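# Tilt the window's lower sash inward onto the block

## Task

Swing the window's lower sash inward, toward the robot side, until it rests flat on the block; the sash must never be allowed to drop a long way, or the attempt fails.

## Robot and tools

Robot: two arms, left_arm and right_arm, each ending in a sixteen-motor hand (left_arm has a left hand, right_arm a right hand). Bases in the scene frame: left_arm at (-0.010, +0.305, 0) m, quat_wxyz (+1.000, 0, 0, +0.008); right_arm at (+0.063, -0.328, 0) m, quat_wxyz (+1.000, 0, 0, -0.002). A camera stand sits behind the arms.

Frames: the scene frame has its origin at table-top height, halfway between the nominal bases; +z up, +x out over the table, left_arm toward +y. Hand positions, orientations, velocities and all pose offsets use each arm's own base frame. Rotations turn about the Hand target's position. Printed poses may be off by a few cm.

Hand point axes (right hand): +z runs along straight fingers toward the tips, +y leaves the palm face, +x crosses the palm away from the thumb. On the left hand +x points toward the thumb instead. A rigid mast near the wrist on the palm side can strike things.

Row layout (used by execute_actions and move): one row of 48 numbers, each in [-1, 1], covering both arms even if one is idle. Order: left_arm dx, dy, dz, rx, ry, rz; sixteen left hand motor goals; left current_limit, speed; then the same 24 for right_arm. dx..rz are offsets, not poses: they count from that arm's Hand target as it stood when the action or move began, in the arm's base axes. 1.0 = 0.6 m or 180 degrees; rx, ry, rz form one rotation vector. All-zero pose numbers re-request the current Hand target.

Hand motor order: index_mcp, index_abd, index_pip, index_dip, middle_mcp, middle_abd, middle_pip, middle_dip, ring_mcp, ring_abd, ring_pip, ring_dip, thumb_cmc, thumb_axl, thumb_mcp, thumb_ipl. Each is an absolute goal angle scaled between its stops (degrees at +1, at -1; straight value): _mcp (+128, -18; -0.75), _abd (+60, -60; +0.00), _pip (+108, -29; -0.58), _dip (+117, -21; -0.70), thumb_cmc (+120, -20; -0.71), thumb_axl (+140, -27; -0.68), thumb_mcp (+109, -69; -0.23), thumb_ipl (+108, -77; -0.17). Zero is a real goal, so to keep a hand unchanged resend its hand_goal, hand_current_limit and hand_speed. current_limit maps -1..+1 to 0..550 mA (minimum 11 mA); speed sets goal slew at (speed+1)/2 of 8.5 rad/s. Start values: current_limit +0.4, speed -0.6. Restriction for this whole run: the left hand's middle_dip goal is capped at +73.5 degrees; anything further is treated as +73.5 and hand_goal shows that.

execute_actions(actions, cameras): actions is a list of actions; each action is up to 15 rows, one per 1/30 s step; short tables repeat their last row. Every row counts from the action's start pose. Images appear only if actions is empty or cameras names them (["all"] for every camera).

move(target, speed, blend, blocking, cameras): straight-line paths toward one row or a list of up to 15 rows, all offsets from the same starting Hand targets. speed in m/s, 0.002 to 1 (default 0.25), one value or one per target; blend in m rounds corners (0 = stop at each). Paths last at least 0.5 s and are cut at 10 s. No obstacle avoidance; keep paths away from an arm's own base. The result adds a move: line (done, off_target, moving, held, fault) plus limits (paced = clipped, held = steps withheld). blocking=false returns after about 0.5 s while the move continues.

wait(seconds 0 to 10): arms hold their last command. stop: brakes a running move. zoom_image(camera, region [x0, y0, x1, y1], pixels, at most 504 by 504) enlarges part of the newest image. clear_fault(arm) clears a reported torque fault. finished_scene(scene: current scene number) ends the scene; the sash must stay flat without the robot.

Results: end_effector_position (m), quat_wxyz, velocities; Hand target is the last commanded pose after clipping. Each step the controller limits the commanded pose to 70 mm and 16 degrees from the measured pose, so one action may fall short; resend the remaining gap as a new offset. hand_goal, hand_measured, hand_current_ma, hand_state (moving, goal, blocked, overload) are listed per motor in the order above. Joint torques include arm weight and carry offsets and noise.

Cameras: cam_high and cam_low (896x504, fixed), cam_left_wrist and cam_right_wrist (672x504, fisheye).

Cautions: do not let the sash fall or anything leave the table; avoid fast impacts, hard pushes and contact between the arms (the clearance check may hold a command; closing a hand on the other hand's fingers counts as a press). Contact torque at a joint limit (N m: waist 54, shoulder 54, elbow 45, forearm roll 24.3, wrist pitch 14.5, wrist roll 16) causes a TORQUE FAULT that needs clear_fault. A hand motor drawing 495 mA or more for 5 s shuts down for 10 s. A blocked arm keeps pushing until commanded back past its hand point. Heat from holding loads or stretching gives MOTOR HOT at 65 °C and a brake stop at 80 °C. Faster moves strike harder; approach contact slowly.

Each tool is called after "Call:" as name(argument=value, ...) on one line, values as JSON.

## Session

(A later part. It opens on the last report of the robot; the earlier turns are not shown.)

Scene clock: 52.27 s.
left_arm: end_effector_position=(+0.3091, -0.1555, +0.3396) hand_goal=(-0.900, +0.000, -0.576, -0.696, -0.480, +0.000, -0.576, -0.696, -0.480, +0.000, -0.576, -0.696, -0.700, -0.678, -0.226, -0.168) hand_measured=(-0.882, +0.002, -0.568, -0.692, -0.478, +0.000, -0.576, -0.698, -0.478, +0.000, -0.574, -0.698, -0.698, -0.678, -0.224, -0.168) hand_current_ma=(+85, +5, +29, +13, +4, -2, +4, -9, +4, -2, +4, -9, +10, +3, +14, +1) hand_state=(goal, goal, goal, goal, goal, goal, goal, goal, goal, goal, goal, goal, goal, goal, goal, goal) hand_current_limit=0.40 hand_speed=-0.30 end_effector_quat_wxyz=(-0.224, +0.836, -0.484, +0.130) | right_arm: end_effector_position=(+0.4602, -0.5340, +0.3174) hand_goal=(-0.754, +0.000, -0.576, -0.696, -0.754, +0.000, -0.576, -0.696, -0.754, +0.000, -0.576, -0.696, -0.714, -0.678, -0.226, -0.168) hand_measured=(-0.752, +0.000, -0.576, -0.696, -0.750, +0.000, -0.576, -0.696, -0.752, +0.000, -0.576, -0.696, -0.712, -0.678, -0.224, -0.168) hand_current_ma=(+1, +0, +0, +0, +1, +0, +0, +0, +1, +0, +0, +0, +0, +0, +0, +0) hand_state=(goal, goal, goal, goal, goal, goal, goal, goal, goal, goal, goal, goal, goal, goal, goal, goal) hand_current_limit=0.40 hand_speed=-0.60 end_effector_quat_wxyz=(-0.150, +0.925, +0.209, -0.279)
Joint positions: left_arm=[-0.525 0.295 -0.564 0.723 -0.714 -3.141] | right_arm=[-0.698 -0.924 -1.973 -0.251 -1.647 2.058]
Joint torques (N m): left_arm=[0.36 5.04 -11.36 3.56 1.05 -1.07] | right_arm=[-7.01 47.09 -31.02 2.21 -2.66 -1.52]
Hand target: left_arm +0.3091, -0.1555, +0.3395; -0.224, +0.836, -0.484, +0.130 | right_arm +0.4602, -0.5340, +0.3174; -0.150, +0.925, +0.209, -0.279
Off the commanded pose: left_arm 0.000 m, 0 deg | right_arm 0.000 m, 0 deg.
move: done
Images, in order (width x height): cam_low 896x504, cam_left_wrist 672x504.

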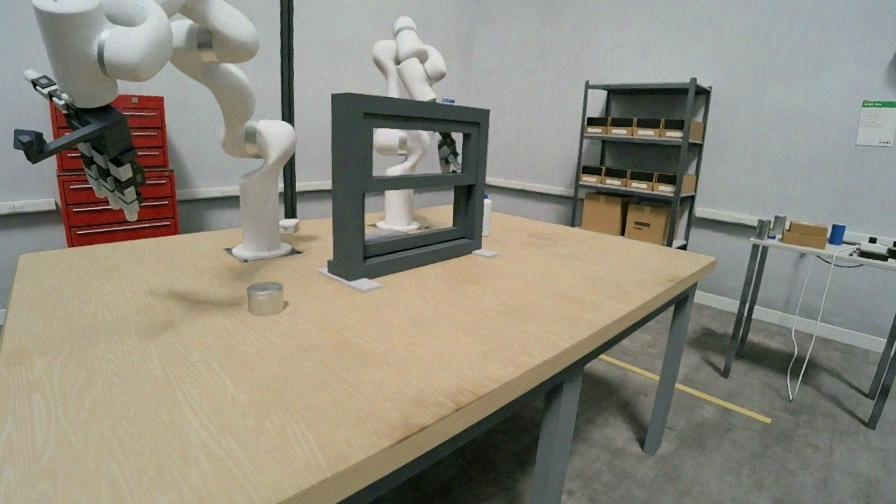

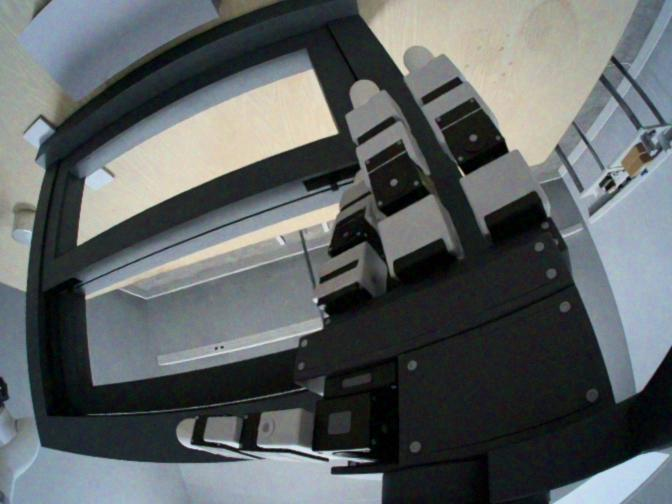

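Call:
move(target=[[0,0,-0.012,0,0,0,-0.9,0,-0.576,-0.696,-0.48,0,-0.576,-0.696,-0.48,0,-0.576,-0.696,-0.7,-0.678,-0.226,-0.168,0.4,-0.3,0,0,0,0,0,0,-0.754,0,-0.576,-0.696,-0.754,0,-0.576,-0.696,-0.754,0,-0.576,-0.696,-0.714,-0.678,-0.226,-0.168,0.4,-0.6],[0.003,-0.03,-0.012,0,0,0,-0.9,0,-0.576,-0.696,-0.48,0,-0.576,-0.696,-0.48,0,-0.576,-0.696,-0.7,-0.678,-0.226,-0.168,0.4,-0.3,0,0,0,0,0,0,-0.754,0,-0.576,-0.696,-0.754,0,-0.576,-0.696,-0.754,0,-0.576,-0.696,-0.714,-0.678,-0.226,-0.168,0.4,-0.6]], speed=0.05, cameras=["cam_left_wrist","cam_low"])

Call:
zoom_image(camera="cam_left_wrist", region=[280, 110, 400, 230])

Call:
zoom_image(camera="cam_low", region=[420, 130, 490, 190])

Scene clock: 53.83 s.
left_arm: end_effector_position=(+0.3109, -0.1735, +0.3323) hand_goal=(-0.900, +0.000, -0.576, -0.696, -0.480, +0.000, -0.576, -0.696, -0.480, +0.000, -0.576, -0.696, -0.700, -0.678, -0.226, -0.168) hand_measured=(-0.888, +0.030, -0.574, -0.694, -0.478, +0.000, -0.576, -0.698, -0.478, +0.000, -0.574, -0.698, -0.698, -0.678, -0.224, -0.168) hand_current_ma=(+57, +120, +11, +5, +4, -2, +4, -9, +4, -2, +4, -9, +10, +3, +14, +1) hand_state=(goal, blocked, goal, goal, goal, goal, goal, goal, goal, goal, goal, goal, goal, goal, goal, goal) hand_current_limit=0.40 hand_speed=-0.30 end_effector_quat_wxyz=(-0.224, +0.836, -0.484, +0.130) | right_arm: end_effector_position=(+0.4602, -0.5340, +0.3174) hand_goal=(-0.754, +0.000, -0.576, -0.696, -0.754, +0.000, -0.576, -0.696, -0.754, +0.000, -0.576, -0.696, -0.714, -0.678, -0.226, -0.168) hand_measured=(-0.752, +0.000, -0.576, -0.696, -0.750, +0.000, -0.576, -0.696, -0.752, +0.000, -0.576, -0.696, -0.712, -0.678, -0.224, -0.168) hand_current_ma=(+1, +0, +0, +0, +1, +0, +0, +0, +1, +0, +0, +0, +0, +0, +0, +0) hand_state=(goal, goal, goal, goal, goal, goal, goal, goal, goal, goal, goal, goal, goal, goal, goal, goal) hand_current_limit=0.40 hand_speed=-0.60 end_effector_quat_wxyz=(-0.150, +0.925, +0.209, -0.279)
Joint positions: left_arm=[-0.571 0.253 -0.578 0.743 -0.717 -3.208] | right_arm=[-0.698 -0.924 -1.973 -0.251 -1.647 2.058]
Joint torques (N m): left_arm=[-9.99 4.56 -18.2 3.59 -0.46 -0.96] | right_arm=[-7.99 47.17 -30.62 2.18 -2.64 -1.52]
Hand target: left_arm +0.3109, -0.1735, +0.3323; -0.224, +0.836, -0.484, +0.130 | right_arm +0.4602, -0.5340, +0.3174; -0.150, +0.925, +0.209, -0.279
Off the commanded pose: left_arm 0.000 m, 0 deg | right_arm 0.000 m, 0 deg.
move: done
Images, in order (width x height): cam_low 896x504, cam_left_wrist 672x504.

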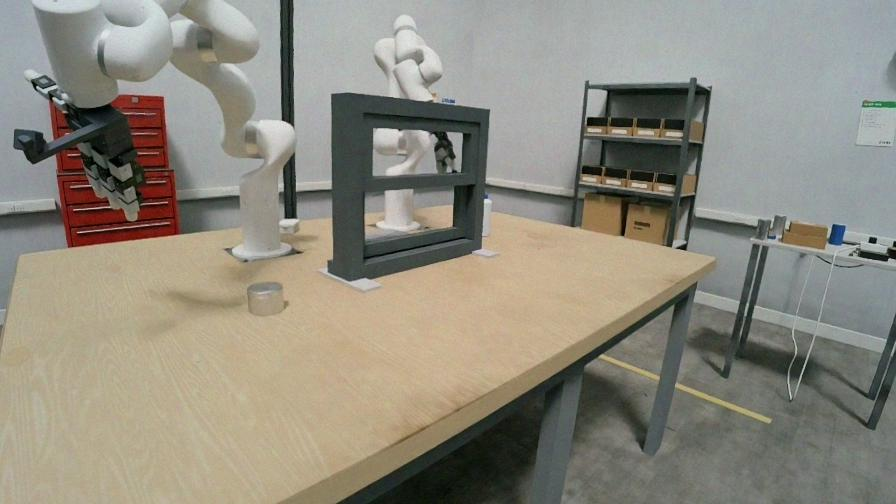

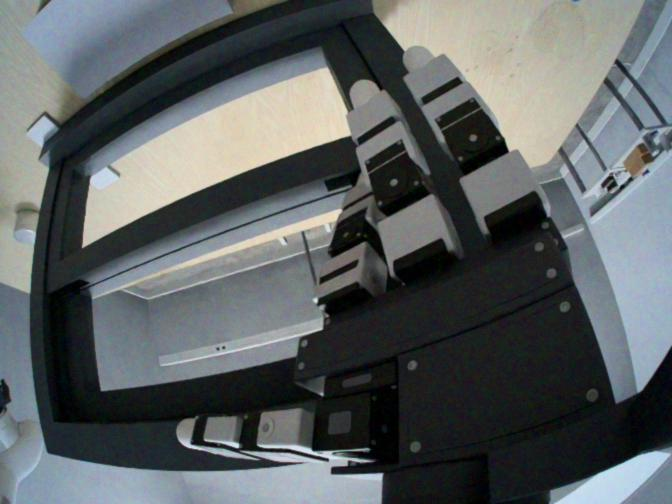

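Scaled by 4.200 from the camera's 672x504 image, which has a finer 960x720 frame.

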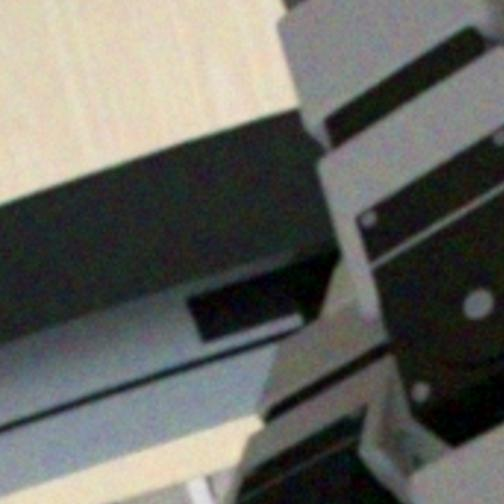

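Scaled by 7.200 from the camera's 896x504 image, which has a finer 1280x720 frame.

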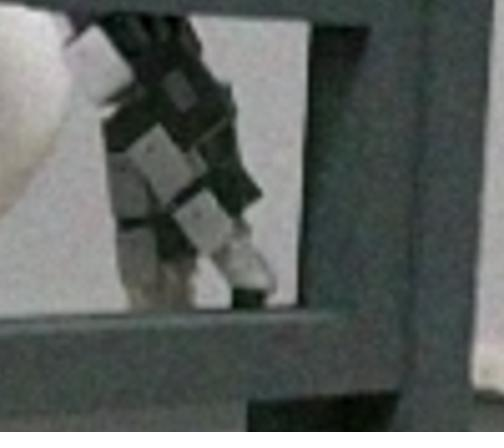

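Call:
move(target=[[-0.003,0.03,0,0,0,0,-0.9,0,-0.576,-0.696,-0.48,0,-0.576,-0.696,-0.48,0,-0.576,-0.696,-0.7,-0.678,-0.226,-0.168,0.4,-0.3,0,0,0,0,0,0,-0.754,0,-0.576,-0.696,-0.754,0,-0.576,-0.696,-0.754,0,-0.576,-0.696,-0.714,-0.678,-0.226,-0.168,0.4,-0.6],[0.017,0.03,0,0,0,0,-0.9,0,-0.576,-0.696,-0.48,0,-0.576,-0.696,-0.48,0,-0.576,-0.696,-0.7,-0.678,-0.226,-0.168,0.4,-0.3,0,0,0,0,0,0,-0.754,0,-0.576,-0.696,-0.754,0,-0.576,-0.696,-0.754,0,-0.576,-0.696,-0.714,-0.678,-0.226,-0.168,0.4,-0.6]], speed=0.05, cameras=["cam_left_wrist","cam_low"])

Call:
zoom_image(camera="cam_left_wrist", region=[280, 110, 400, 230])

Call:
zoom_image(camera="cam_low", region=[420, 130, 490, 190])

Scene clock: 55.47 s.
left_arm: end_effector_position=(+0.3210, -0.1555, +0.3324) hand_goal=(-0.900, +0.000, -0.576, -0.696, -0.480, +0.000, -0.576, -0.696, -0.480, +0.000, -0.576, -0.696, -0.700, -0.678, -0.226, -0.168) hand_measured=(-0.888, +0.002, -0.574, -0.694, -0.478, +0.000, -0.576, -0.698, -0.478, +0.000, -0.574, -0.698, -0.698, -0.678, -0.224, -0.168) hand_current_ma=(+57, +10, +11, +5, +4, -2, +4, -9, +4, -2, +4, -9, +10, +3, +14, +1) hand_state=(goal, goal, goal, goal, goal, goal, goal, goal, goal, goal, goal, goal, goal, goal, goal, goal) hand_current_limit=0.40 hand_speed=-0.30 end_effector_quat_wxyz=(-0.224, +0.836, -0.484, +0.130) | right_arm: end_effector_position=(+0.4602, -0.5340, +0.3174) hand_goal=(-0.754, +0.000, -0.576, -0.696, -0.754, +0.000, -0.576, -0.696, -0.754, +0.000, -0.576, -0.696, -0.714, -0.678, -0.226, -0.168) hand_measured=(-0.752, +0.000, -0.576, -0.696, -0.750, +0.000, -0.576, -0.696, -0.752, +0.000, -0.576, -0.696, -0.712, -0.678, -0.224, -0.168) hand_current_ma=(+1, +0, +0, +0, +1, +0, +0, +0, +1, +0, +0, +0, +0, +0, +0, +0) hand_state=(goal, goal, goal, goal, goal, goal, goal, goal, goal, goal, goal, goal, goal, goal, goal, goal) hand_current_limit=0.40 hand_speed=-0.60 end_effector_quat_wxyz=(-0.150, +0.925, +0.209, -0.279)
Joint positions: left_arm=[-0.506 0.255 -0.577 0.745 -0.684 -3.153] | right_arm=[-0.698 -0.924 -1.973 -0.251 -1.647 2.058]
Joint torques (N m): left_arm=[6.81 6.1 -17.47 3.58 1.19 0.99] | right_arm=[-7.25 45.25 -31.3 2.04 -2.75 -1.5]
Hand target: left_arm +0.3211, -0.1555, +0.3323; -0.224, +0.836, -0.484, +0.130 | right_arm +0.4602, -0.5340, +0.3174; -0.150, +0.925, +0.209, -0.279
Off the commanded pose: left_arm 0.000 m, 0 deg | right_arm 0.000 m, 0 deg.
move: done
Images, in order (width x height): cam_low 896x504, cam_left_wrist 672x504.

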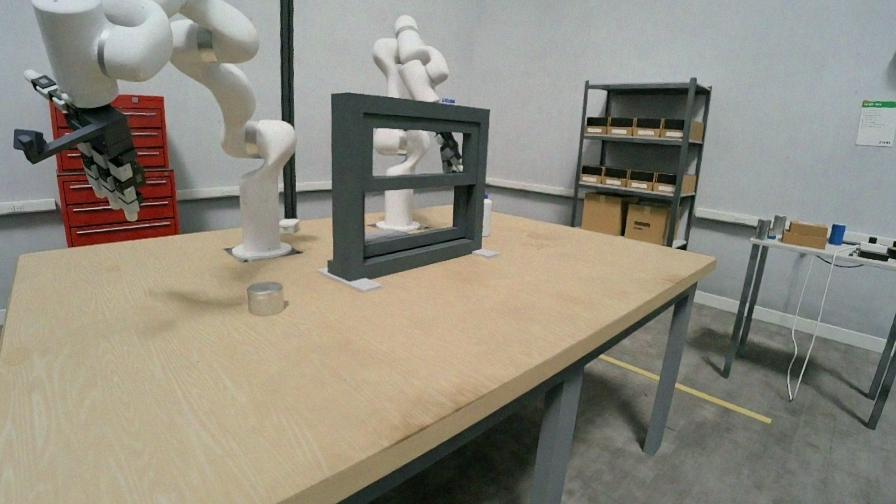

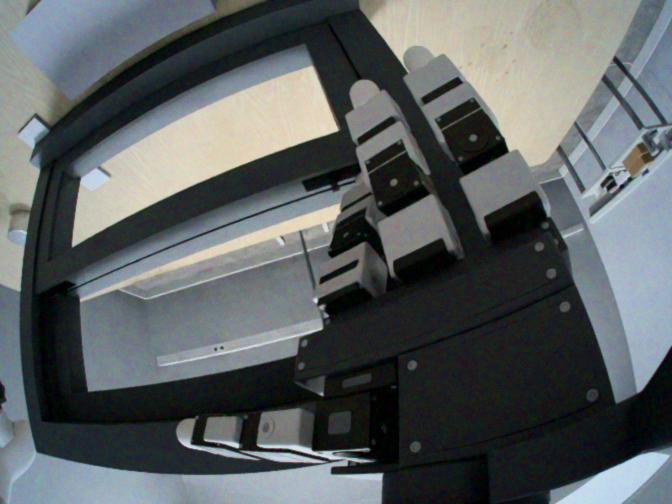

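Scaled by 4.200 from the camera's 672x504 image, which has a finer 960x720 frame.

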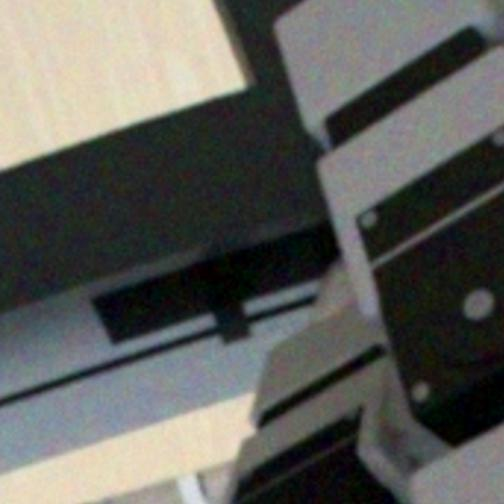

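Scaled by 7.200 from the camera's 896x504 image, which has a finer 1280x720 frame.

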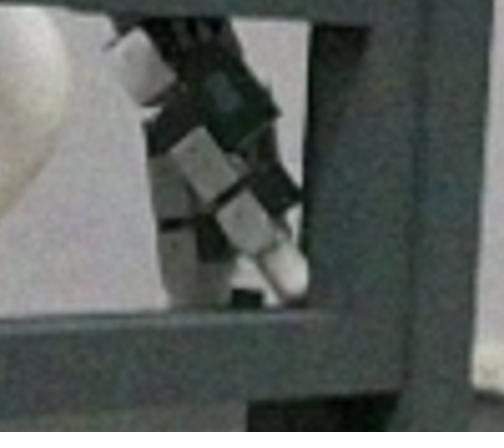

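Call:
move(target=[[0.003,-0.035,-0.006,0,0,0,-0.9,0,-0.576,-0.696,-0.48,0,-0.576,-0.696,-0.48,0,-0.576,-0.696,-0.7,-0.678,-0.226,-0.168,0.4,-0.3,0,0,0,0,0,0,-0.754,0,-0.576,-0.696,-0.754,0,-0.576,-0.696,-0.754,0,-0.576,-0.696,-0.714,-0.678,-0.226,-0.168,0.4,-0.6]], speed=0.05, cameras=["cam_left_wrist","cam_low"])

Call:
zoom_image(camera="cam_left_wrist", region=[280, 110, 400, 230])

Call:
zoom_image(camera="cam_low", region=[420, 130, 490, 190])

Scene clock: 56.67 s.
left_arm: end_effector_position=(+0.3229, -0.1765, +0.3288) hand_goal=(-0.900, +0.000, -0.576, -0.696, -0.480, +0.000, -0.576, -0.696, -0.480, +0.000, -0.576, -0.696, -0.700, -0.678, -0.226, -0.168) hand_measured=(-0.906, +0.042, -0.582, -0.698, -0.478, +0.000, -0.576, -0.698, -0.478, +0.000, -0.574, -0.698, -0.698, -0.678, -0.224, -0.168) hand_current_ma=(-27, +162, -23, -6, +4, -2, +4, -9, +4, -2, +4, -9, +10, +3, +14, +1) hand_state=(goal, blocked, goal, goal, goal, goal, goal, goal, goal, goal, goal, goal, goal, goal, goal, goal) hand_current_limit=0.40 hand_speed=-0.30 end_effector_quat_wxyz=(-0.224, +0.836, -0.484, +0.130) | right_arm: end_effector_position=(+0.4602, -0.5340, +0.3174) hand_goal=(-0.754, +0.000, -0.576, -0.696, -0.754, +0.000, -0.576, -0.696, -0.754, +0.000, -0.576, -0.696, -0.714, -0.678, -0.226, -0.168) hand_measured=(-0.752, +0.000, -0.576, -0.696, -0.750, +0.000, -0.576, -0.696, -0.752, +0.000, -0.576, -0.696, -0.712, -0.678, -0.224, -0.168) hand_current_ma=(+1, +0, +0, +0, +1, +0, +0, +0, +1, +0, +0, +0, +0, +0, +0, +0) hand_state=(goal, goal, goal, goal, goal, goal, goal, goal, goal, goal, goal, goal, goal, goal, goal, goal) hand_current_limit=0.40 hand_speed=-0.60 end_effector_quat_wxyz=(-0.150, +0.925, +0.209, -0.279)
Joint positions: left_arm=[-0.559 0.214 -0.6 0.758 -0.698 -3.216] | right_arm=[-0.698 -0.924 -1.973 -0.251 -1.647 2.058]
Joint torques (N m): left_arm=[-8.64 5.96 -17.93 3.44 -0.32 -0.91] | right_arm=[-7.95 47.87 -30.67 2.47 -2.75 -1.46]
Hand target: left_arm +0.3229, -0.1765, +0.3287; -0.224, +0.836, -0.484, +0.130 | right_arm +0.4602, -0.5340, +0.3174; -0.150, +0.925, +0.209, -0.279
Off the commanded pose: left_arm 0.000 m, 0 deg | right_arm 0.000 m, 0 deg.
move: done
Images, in order (width x height): cam_low 896x504, cam_left_wrist 672x504.

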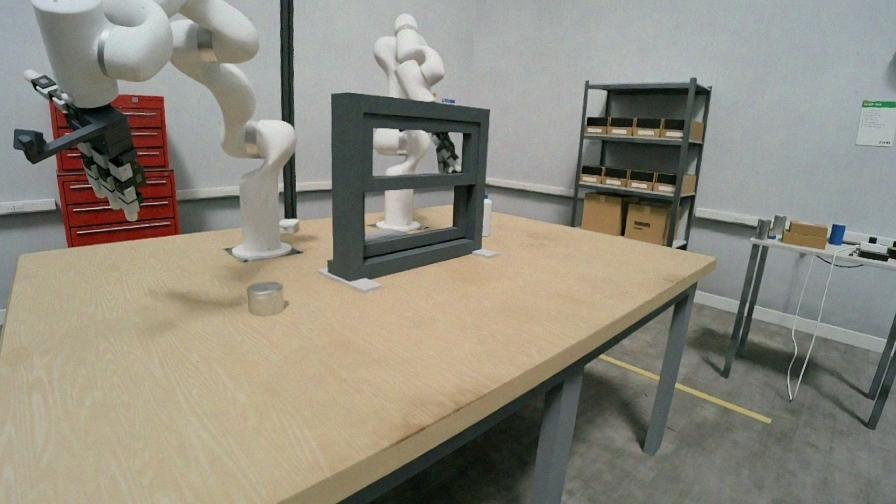

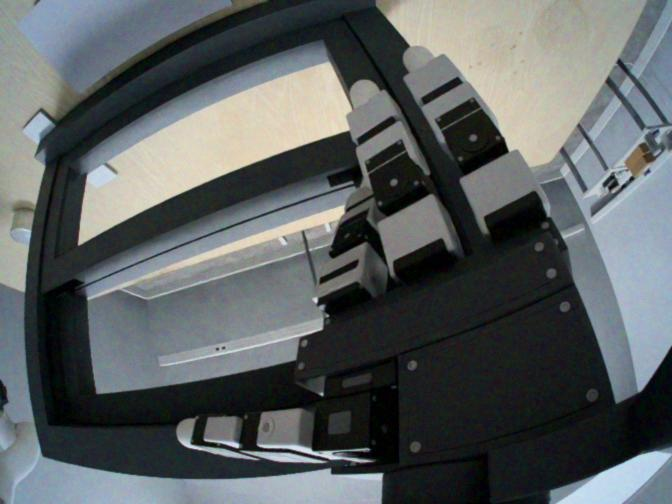

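Scaled by 4.200 from the camera's 672x504 image, which has a finer 960x720 frame.

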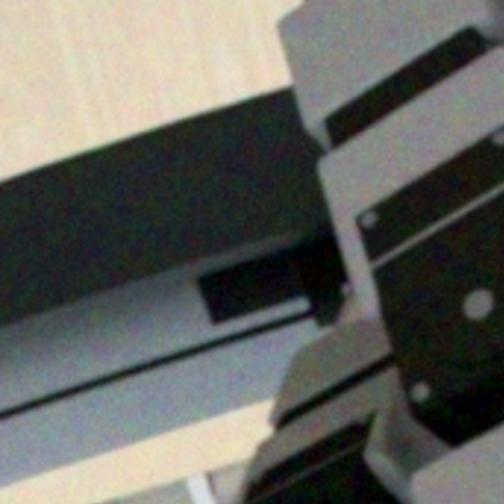

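Scaled by 7.200 from the camera's 896x504 image, which has a finer 1280x720 frame.

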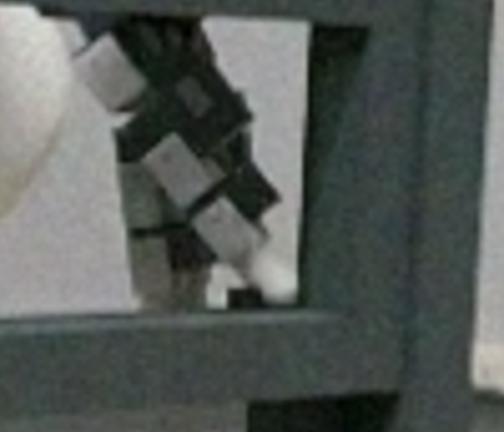

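Call:
move(target=[[0.002,-0.017,0,0,0,0,-0.9,0,-0.576,-0.696,-0.48,0,-0.576,-0.696,-0.48,0,-0.576,-0.696,-0.7,-0.678,-0.226,-0.168,0.8,-0.3,0,0,0,0,0,0,-0.754,0,-0.576,-0.696,-0.754,0,-0.576,-0.696,-0.754,0,-0.576,-0.696,-0.714,-0.678,-0.226,-0.168,0.4,-0.6]], speed=0.05, cameras=["cam_left_wrist","cam_low"])

Call:
zoom_image(camera="cam_left_wrist", region=[280, 110, 400, 230])

Call:
zoom_image(camera="cam_low", region=[420, 130, 490, 190])

Scene clock: 57.70 s.
left_arm: end_effector_position=(+0.3241, -0.1867, +0.3287) hand_goal=(-0.900, +0.000, -0.576, -0.696, -0.480, +0.000, -0.576, -0.696, -0.480, +0.000, -0.576, -0.696, -0.700, -0.678, -0.226, -0.168) hand_measured=(-0.910, +0.072, -0.586, -0.700, -0.478, +0.000, -0.576, -0.698, -0.478, +0.000, -0.574, -0.698, -0.698, -0.678, -0.224, -0.168) hand_current_ma=(-46, +291, -38, -17, +4, -2, +4, -9, +4, -2, +4, -9, +10, +3, +14, +1) hand_state=(goal, blocked, goal, goal, goal, goal, goal, goal, goal, goal, goal, goal, goal, goal, goal, goal) hand_current_limit=0.80 hand_speed=-0.30 end_effector_quat_wxyz=(-0.224, +0.836, -0.484, +0.130) | right_arm: end_effector_position=(+0.4602, -0.5340, +0.3174) hand_goal=(-0.754, +0.000, -0.576, -0.696, -0.754, +0.000, -0.576, -0.696, -0.754, +0.000, -0.576, -0.696, -0.714, -0.678, -0.226, -0.168) hand_measured=(-0.752, +0.000, -0.576, -0.696, -0.750, +0.000, -0.576, -0.696, -0.752, +0.000, -0.576, -0.696, -0.712, -0.678, -0.224, -0.168) hand_current_ma=(+1, +0, +0, +0, +1, +0, +0, +0, +1, +0, +0, +0, +0, +0, +0, +0) hand_state=(goal, goal, goal, goal, goal, goal, goal, goal, goal, goal, goal, goal, goal, goal, goal, goal) hand_current_limit=0.40 hand_speed=-0.60 end_effector_quat_wxyz=(-0.150, +0.925, +0.209, -0.279)
Joint positions: left_arm=[-0.583 0.195 -0.615 0.759 -0.707 -3.24] | right_arm=[-0.698 -0.924 -1.973 -0.251 -1.647 2.058]
Joint torques (N m): left_arm=[-10.55 6.8 -18.25 3.47 0.17 -1.12] | right_arm=[-7 49.43 -30.92 2.76 -2.64 -1.47]
Hand target: left_arm +0.3241, -0.1867, +0.3287; -0.224, +0.836, -0.484, +0.130 | right_arm +0.4602, -0.5340, +0.3174; -0.150, +0.925, +0.209, -0.279
Off the commanded pose: left_arm 0.000 m, 0 deg | right_arm 0.000 m, 0 deg.
move: done
Images, in order (width x height): cam_low 896x504, cam_left_wrist 672x504.

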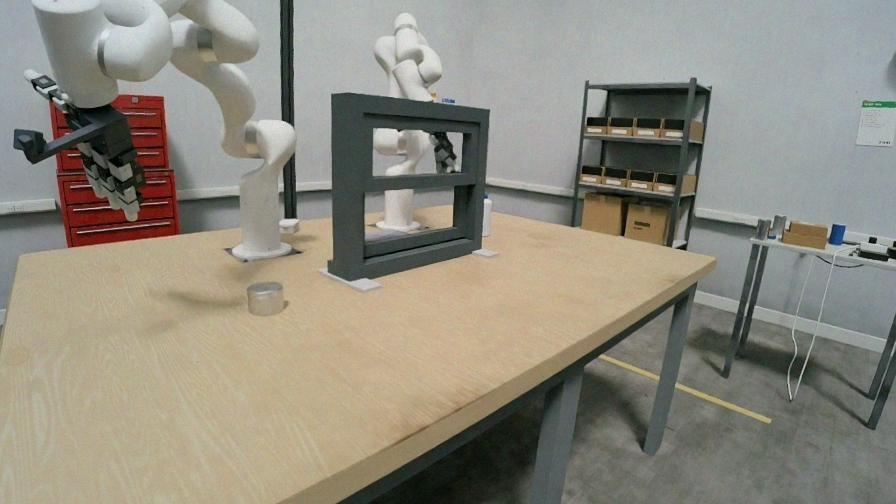

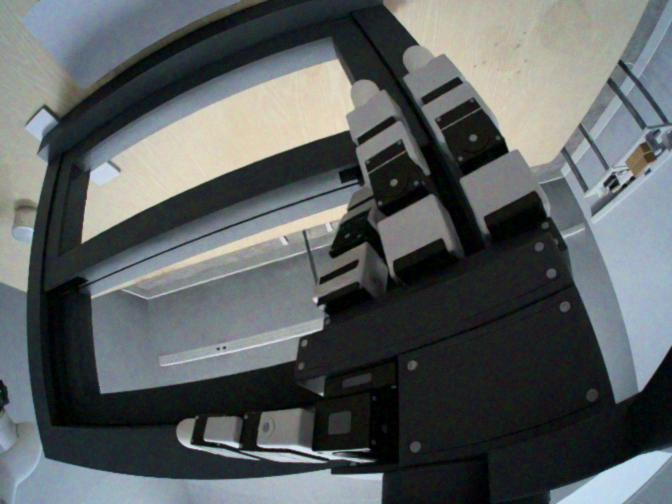

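Scaled by 4.200 from the camera's 672x504 image, which has a finer 960x720 frame.

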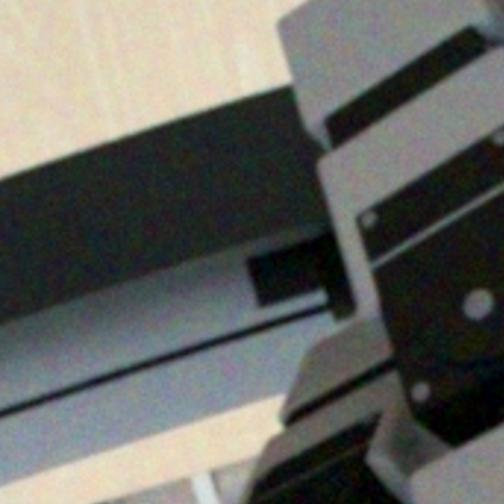

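Scaled by 7.200 from the camera's 896x504 image, which has a finer 1280x720 frame.

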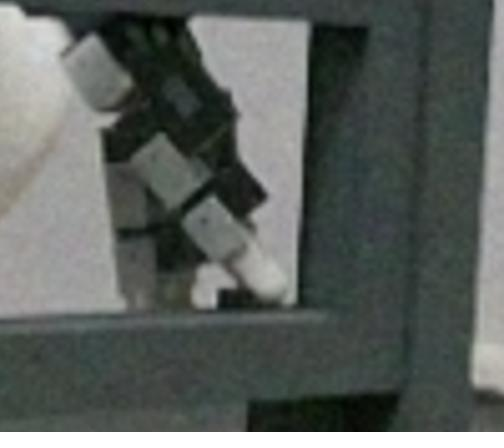

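Call:
move(target=[[0.002,-0.017,0,0,0,0,-0.9,0,-0.576,-0.696,-0.48,0,-0.576,-0.696,-0.48,0,-0.576,-0.696,-0.7,-0.678,-0.226,-0.168,0.8,-0.3,0,0,0,0,0,0,-0.754,0,-0.576,-0.696,-0.754,0,-0.576,-0.696,-0.754,0,-0.576,-0.696,-0.714,-0.678,-0.226,-0.168,0.4,-0.6]], speed=0.05, cameras=["cam_left_wrist","cam_low"])

Call:
zoom_image(camera="cam_left_wrist", region=[280, 110, 400, 230])

Call:
zoom_image(camera="cam_low", region=[420, 130, 490, 190])

Scene clock: 58.83 s.
left_arm: end_effector_position=(+0.3253, -0.1969, +0.3288) hand_goal=(-0.900, +0.000, -0.576, -0.696, -0.480, +0.000, -0.576, -0.696, -0.480, +0.000, -0.576, -0.696, -0.700, -0.678, -0.226, -0.168) hand_measured=(-0.902, -0.004, -0.586, -0.704, -0.478, +0.000, -0.576, -0.698, -0.478, +0.000, -0.574, -0.698, -0.698, -0.678, -0.224, -0.168) hand_current_ma=(-11, -14, -37, -29, +4, -2, +4, -9, +4, -2, +4, -9, +10, +3, +14, +1) hand_state=(goal, goal, goal, goal, goal, goal, goal, goal, goal, goal, goal, goal, goal, goal, goal, goal) hand_current_limit=0.80 hand_speed=-0.30 end_effector_quat_wxyz=(-0.224, +0.836, -0.484, +0.130) | right_arm: end_effector_position=(+0.4602, -0.5340, +0.3174) hand_goal=(-0.754, +0.000, -0.576, -0.696, -0.754, +0.000, -0.576, -0.696, -0.754, +0.000, -0.576, -0.696, -0.714, -0.678, -0.226, -0.168) hand_measured=(-0.752, +0.000, -0.576, -0.696, -0.750, +0.000, -0.576, -0.696, -0.752, +0.000, -0.576, -0.696, -0.712, -0.678, -0.224, -0.168) hand_current_ma=(+1, +0, +0, +0, +1, +0, +0, +0, +1, +0, +0, +0, +0, +0, +0, +0) hand_state=(goal, goal, goal, goal, goal, goal, goal, goal, goal, goal, goal, goal, goal, goal, goal, goal) hand_current_limit=0.40 hand_speed=-0.60 end_effector_quat_wxyz=(-0.150, +0.925, +0.209, -0.279)
Joint positions: left_arm=[-0.606 0.176 -0.631 0.76 -0.716 -3.262] | right_arm=[-0.698 -0.924 -1.973 -0.251 -1.647 2.058]
Joint torques (N m): left_arm=[-7.66 7.14 -16.9 3.26 -1.15 -0.94] | right_arm=[-6.62 47.96 -30.34 2.23 -2.73 -1.6]
Hand target: left_arm +0.3253, -0.1969, +0.3287; -0.224, +0.836, -0.484, +0.130 | right_arm +0.4602, -0.5340, +0.3174; -0.150, +0.925, +0.209, -0.279
Off the commanded pose: left_arm 0.000 m, 0 deg | right_arm 0.000 m, 0 deg.
move: done
Images, in order (width x height): cam_low 896x504, cam_left_wrist 672x504.

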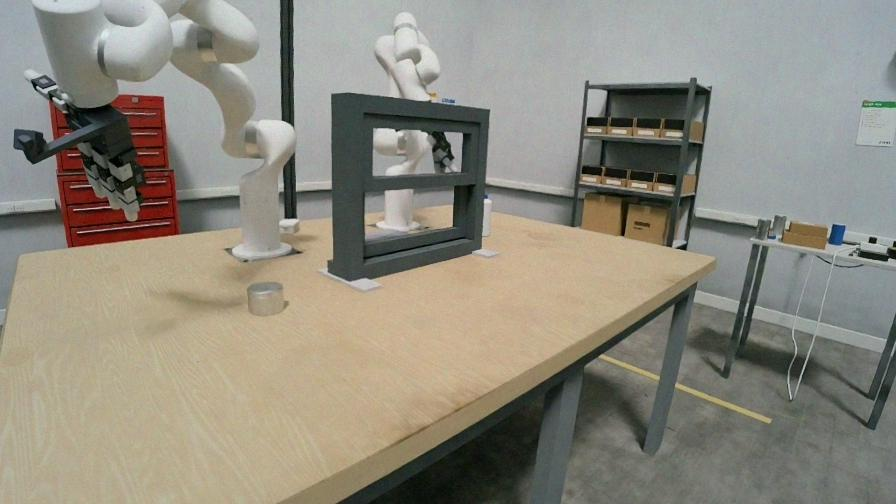

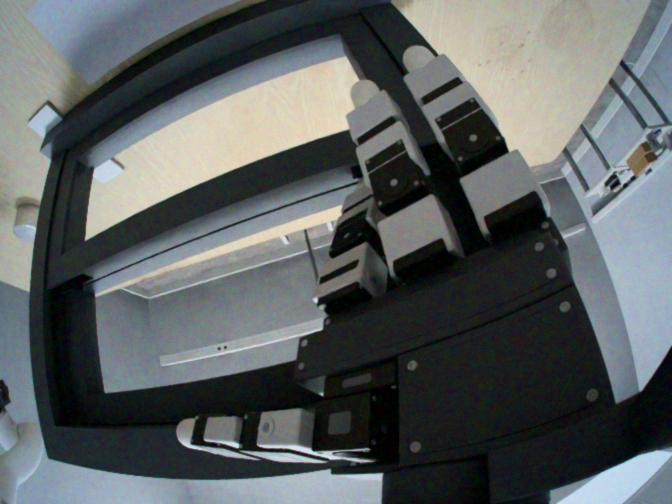

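Scaled by 4.200 from the camera's 672x504 image, which has a finer 960x720 frame.

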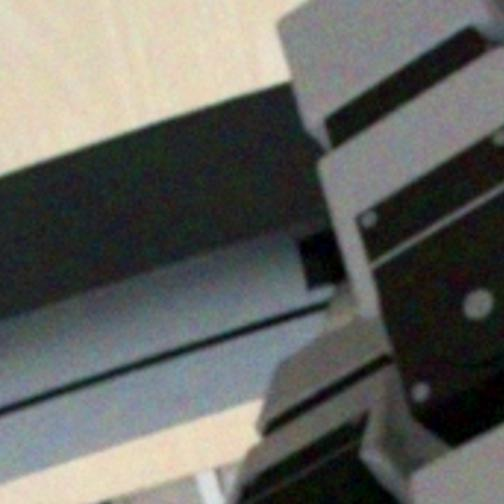

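Scaled by 7.200 from the camera's 896x504 image, which has a finer 1280x720 frame.

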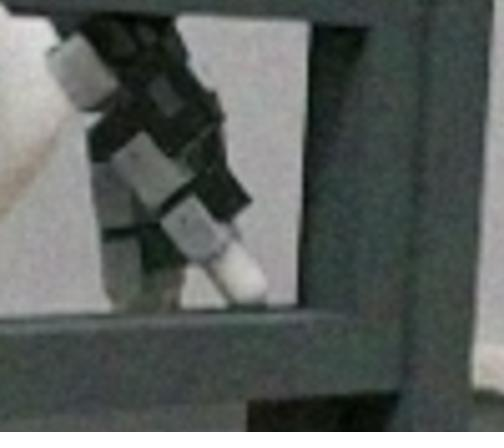

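Call:
move(target=[[0.0,0.0,0.06,0,0,0,-0.9,0,-0.576,-0.696,-0.48,0,-0.576,-0.696,-0.48,0,-0.576,-0.696,-0.7,-0.678,-0.226,-0.168,0.8,-0.3,0,0,0,0,0,0,-0.754,0,-0.576,-0.696,-0.754,0,-0.576,-0.696,-0.754,0,-0.576,-0.696,-0.714,-0.678,-0.226,-0.168,0.4,-0.6]], speed=0.05, cameras=["cam_left_wrist","cam_low"])

Call:
zoom_image(camera="cam_left_wrist", region=[280, 110, 400, 230])

Call:
zoom_image(camera="cam_low", region=[420, 130, 490, 190])

Scene clock: 60.10 s.
left_arm: end_effector_position=(+0.3252, -0.1970, +0.3647) hand_goal=(-0.900, +0.000, -0.576, -0.696, -0.480, +0.000, -0.576, -0.696, -0.480, +0.000, -0.576, -0.696, -0.700, -0.678, -0.226, -0.168) hand_measured=(-0.894, -0.002, -0.578, -0.698, -0.478, +0.000, -0.576, -0.698, -0.478, +0.000, -0.574, -0.698, -0.698, -0.678, -0.224, -0.168) hand_current_ma=(+23, -10, -4, -10, +4, -2, +4, -9, +4, -2, +4, -9, +10, +3, +14, +1) hand_state=(goal, goal, goal, goal, goal, goal, goal, goal, goal, goal, goal, goal, goal, goal, goal, goal) hand_current_limit=0.80 hand_speed=-0.30 end_effector_quat_wxyz=(-0.224, +0.836, -0.484, +0.130) | right_arm: end_effector_position=(+0.4602, -0.5340, +0.3174) hand_goal=(-0.754, +0.000, -0.576, -0.696, -0.754, +0.000, -0.576, -0.696, -0.754, +0.000, -0.576, -0.696, -0.714, -0.678, -0.226, -0.168) hand_measured=(-0.752, +0.000, -0.576, -0.696, -0.750, +0.000, -0.576, -0.696, -0.752, +0.000, -0.576, -0.696, -0.712, -0.678, -0.224, -0.168) hand_current_ma=(+1, +0, +0, +0, +1, +0, +0, +0, +1, +0, +0, +0, +0, +0, +0, +0) hand_state=(goal, goal, goal, goal, goal, goal, goal, goal, goal, goal, goal, goal, goal, goal, goal, goal) hand_current_limit=0.40 hand_speed=-0.60 end_effector_quat_wxyz=(-0.150, +0.925, +0.209, -0.279)
Joint positions: left_arm=[-0.606 0.217 -0.684 0.693 -0.786 -3.171] | right_arm=[-0.698 -0.924 -1.973 -0.251 -1.647 2.058]
Joint torques (N m): left_arm=[-0.21 21.16 -16.97 -2.03 -0.98 0.98] | right_arm=[-7.47 47.76 -31.05 1.83 -2.64 -1.55]
Hand target: left_arm +0.3253, -0.1969, +0.3647; -0.224, +0.836, -0.484, +0.130 | right_arm +0.4602, -0.5340, +0.3174; -0.150, +0.925, +0.209, -0.279
Off the commanded pose: left_arm 0.000 m, 0 deg | right_arm 0.000 m, 0 deg.
move: done
Images, in order (width x height): cam_low 896x504, cam_left_wrist 672x504.

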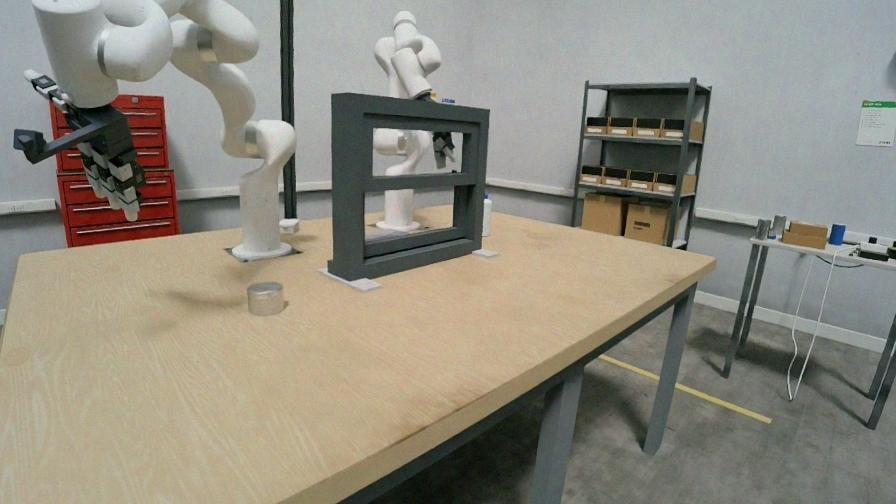

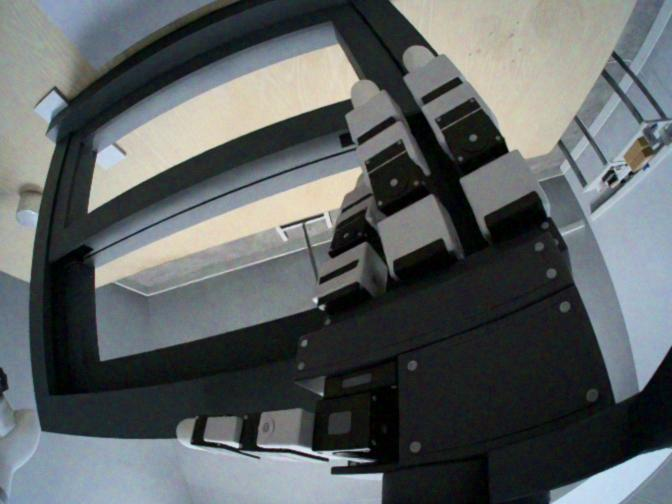

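Scaled by 4.200 from the camera's 672x504 image, which has a finer 960x720 frame.

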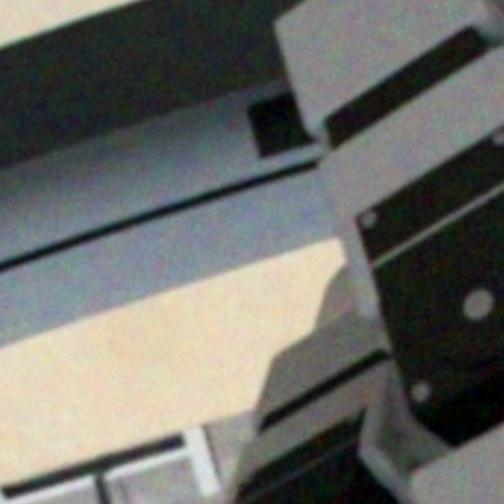

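Scaled by 7.200 from the camera's 896x504 image, which has a finer 1280x720 frame.

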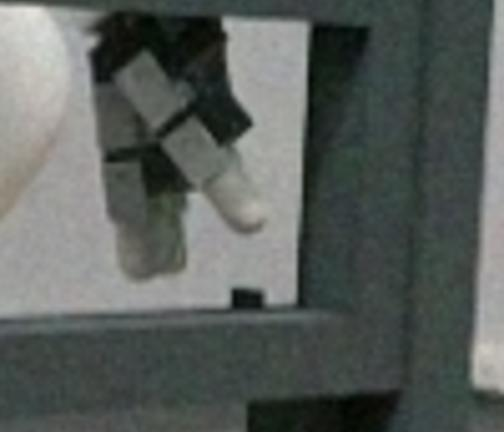

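Call:
move(target=[-0.125,0.162,0.225,0,0,-0.564,-0.754,0,-0.576,-0.696,-0.754,0,-0.576,-0.696,-0.754,0,-0.576,-0.696,-0.7,-0.678,-0.226,-0.168,0.4,-0.3,0,0,0,0,0,0,-0.754,0,-0.576,-0.696,-0.754,0,-0.576,-0.696,-0.754,0,-0.576,-0.696,-0.714,-0.678,-0.226,-0.168,0.4,-0.6], speed=0.3)

Call:
move(target=[0.047,-0.016,-0.333,0.160,-0.103,-0.555,-0.754,0,-0.576,-0.696,-0.754,0,-0.576,-0.696,-0.754,0,-0.576,-0.696,-0.7,-0.678,-0.226,-0.168,0.4,-0.3,0,0,0,0,0,0,-0.754,0,-0.576,-0.696,-0.754,0,-0.576,-0.696,-0.754,0,-0.576,-0.696,-0.714,-0.678,-0.226,-0.168,0.4,-0.6], speed=0.3, cameras=["all"])

Scene clock: 65.80 s.
left_arm: end_effector_position=(+0.2503, -0.0997, +0.4998) hand_goal=(-0.754, +0.000, -0.576, -0.696, -0.754, +0.000, -0.576, -0.696, -0.754, +0.000, -0.576, -0.696, -0.700, -0.678, -0.226, -0.168) hand_measured=(-0.750, -0.002, -0.576, -0.698, -0.742, +0.000, -0.576, -0.698, -0.740, +0.000, -0.574, -0.698, -0.698, -0.678, -0.224, -0.168) hand_current_ma=(+19, -10, -2, -9, +56, -2, +4, -9, +59, -2, +4, -9, +10, +3, +14, +1) hand_state=(goal, goal, goal, goal, goal, goal, goal, goal, goal, goal, goal, goal, goal, goal, goal, goal) hand_current_limit=0.40 hand_speed=-0.30 end_effector_quat_wxyz=(+0.041, -0.154, +0.953, -0.256) | right_arm: end_effector_position=(+0.4602, -0.5340, +0.3174) hand_goal=(-0.754, +0.000, -0.576, -0.696, -0.754, +0.000, -0.576, -0.696, -0.754, +0.000, -0.576, -0.696, -0.714, -0.678, -0.226, -0.168) hand_measured=(-0.752, +0.000, -0.576, -0.696, -0.750, +0.000, -0.576, -0.696, -0.752, +0.000, -0.576, -0.696, -0.712, -0.678, -0.224, -0.168) hand_current_ma=(+1, +0, +0, +0, +1, +0, +0, +0, +1, +0, +0, +0, +0, +0, +0, +0) hand_state=(goal, goal, goal, goal, goal, goal, goal, goal, goal, goal, goal, goal, goal, goal, goal, goal) hand_current_limit=0.40 hand_speed=-0.60 end_effector_quat_wxyz=(-0.150, +0.925, +0.209, -0.279)
Joint positions: left_arm=[-0.218 0.492 -0.796 -0.516 -1.061 -0.335] | right_arm=[-0.698 -0.924 -1.973 -0.251 -1.647 2.058]
Joint torques (N m): left_arm=[5.55 -0.87 -17.09 -3.18 -0.94 0.94] | right_arm=[-8.61 47.69 -31.54 2.35 -2.62 -1.36]
Hand target: left_arm +0.2503, -0.0997, +0.4997; +0.041, -0.154, +0.953, -0.256 | right_arm +0.4602, -0.5340, +0.3174; -0.150, +0.925, +0.209, -0.279
Off the commanded pose: left_arm 0.000 m, 0 deg | right_arm 0.000 m, 0 deg.
move: done

Scene clock: 69.40 s.
left_arm: end_effector_position=(+0.2784, -0.1094, +0.3000) hand_goal=(-0.754, +0.000, -0.576, -0.696, -0.754, +0.000, -0.576, -0.696, -0.754, +0.000, -0.576, -0.696, -0.700, -0.678, -0.226, -0.168) hand_measured=(-0.750, -0.002, -0.576, -0.698, -0.748, +0.000, -0.576, -0.698, -0.750, +0.000, -0.574, -0.698, -0.698, -0.678, -0.224, -0.168) hand_current_ma=(+19, -9, -2, -9, +21, -2, +4, -9, +20, -2, +4, -9, +10, +3, +14, +1) hand_state=(goal, goal, goal, goal, goal, goal, goal, goal, goal, goal, goal, goal, goal, goal, goal, goal) hand_current_limit=0.40 hand_speed=-0.30 end_effector_quat_wxyz=(-0.001, +0.670, +0.742, +0.000) | right_arm: end_effector_position=(+0.4602, -0.5340, +0.3174) hand_goal=(-0.754, +0.000, -0.576, -0.696, -0.754, +0.000, -0.576, -0.696, -0.754, +0.000, -0.576, -0.696, -0.714, -0.678, -0.226, -0.168) hand_measured=(-0.752, +0.000, -0.576, -0.696, -0.750, +0.000, -0.576, -0.696, -0.752, +0.000, -0.576, -0.696, -0.712, -0.678, -0.224, -0.168) hand_current_ma=(+1, +0, +0, +0, +1, +0, +0, +0, +1, +0, +0, +0, +0, +0, +0, +0) hand_state=(goal, goal, goal, goal, goal, goal, goal, goal, goal, goal, goal, goal, goal, goal, goal, goal) hand_current_limit=0.40 hand_speed=-0.60 end_effector_quat_wxyz=(-0.150, +0.925, +0.209, -0.279)
Joint positions: left_arm=[-0.622 0.434 -0.345 0 -0.782 0.846] | right_arm=[-0.698 -0.924 -1.973 -0.251 -1.647 2.058]
Joint torques (N m): left_arm=[1.93 -0.4 -10.14 3.23 1.31 1.03] | right_arm=[-6.43 46.98 -30.19 2.21 -2.68 -1.5]
Hand target: left_arm +0.2785, -0.1093, +0.2999; -0.001, +0.670, +0.743, +0.000 | right_arm +0.4602, -0.5340, +0.3174; -0.150, +0.925, +0.209, -0.279
Off the commanded pose: left_arm 0.000 m, 0 deg | right_arm 0.000 m, 0 deg.
move: done

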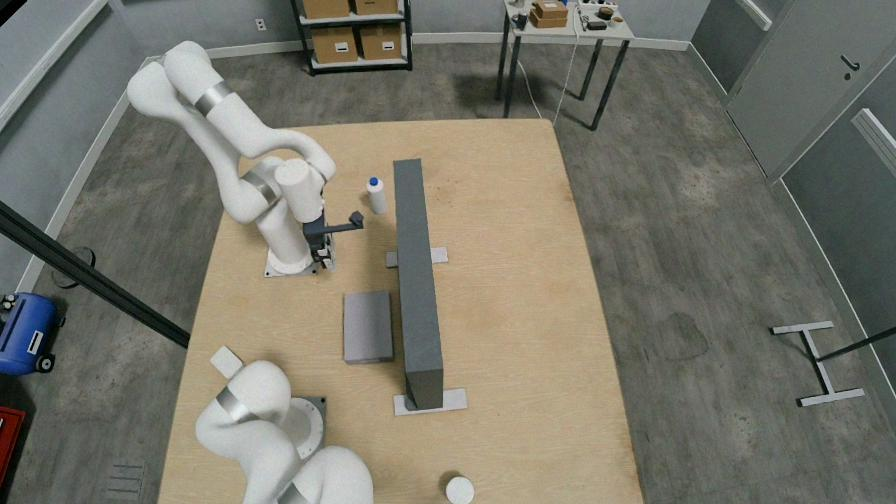

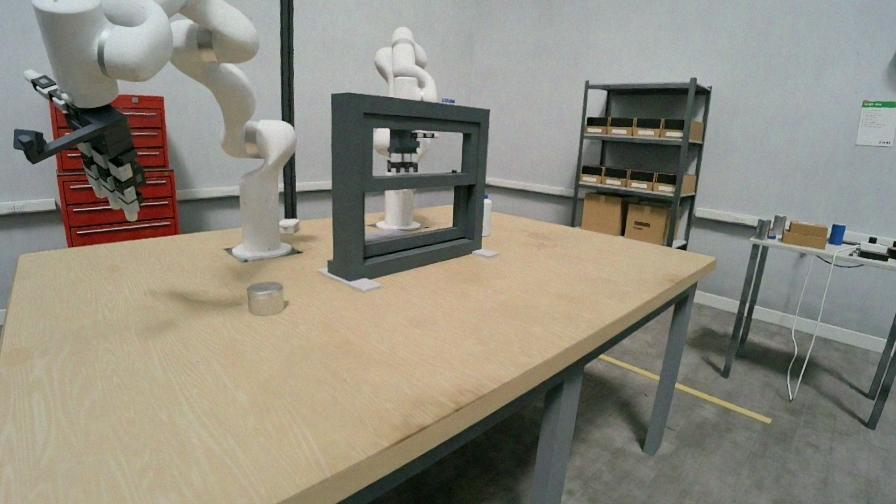

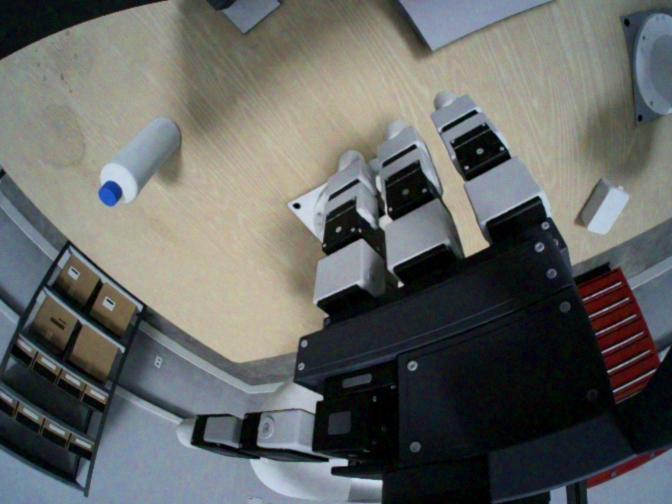

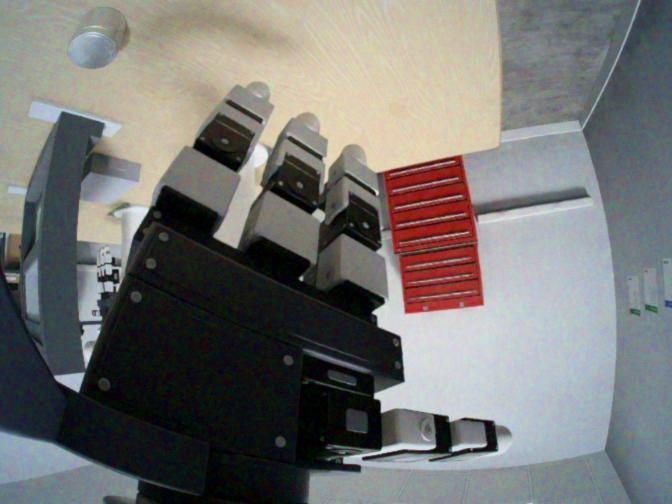

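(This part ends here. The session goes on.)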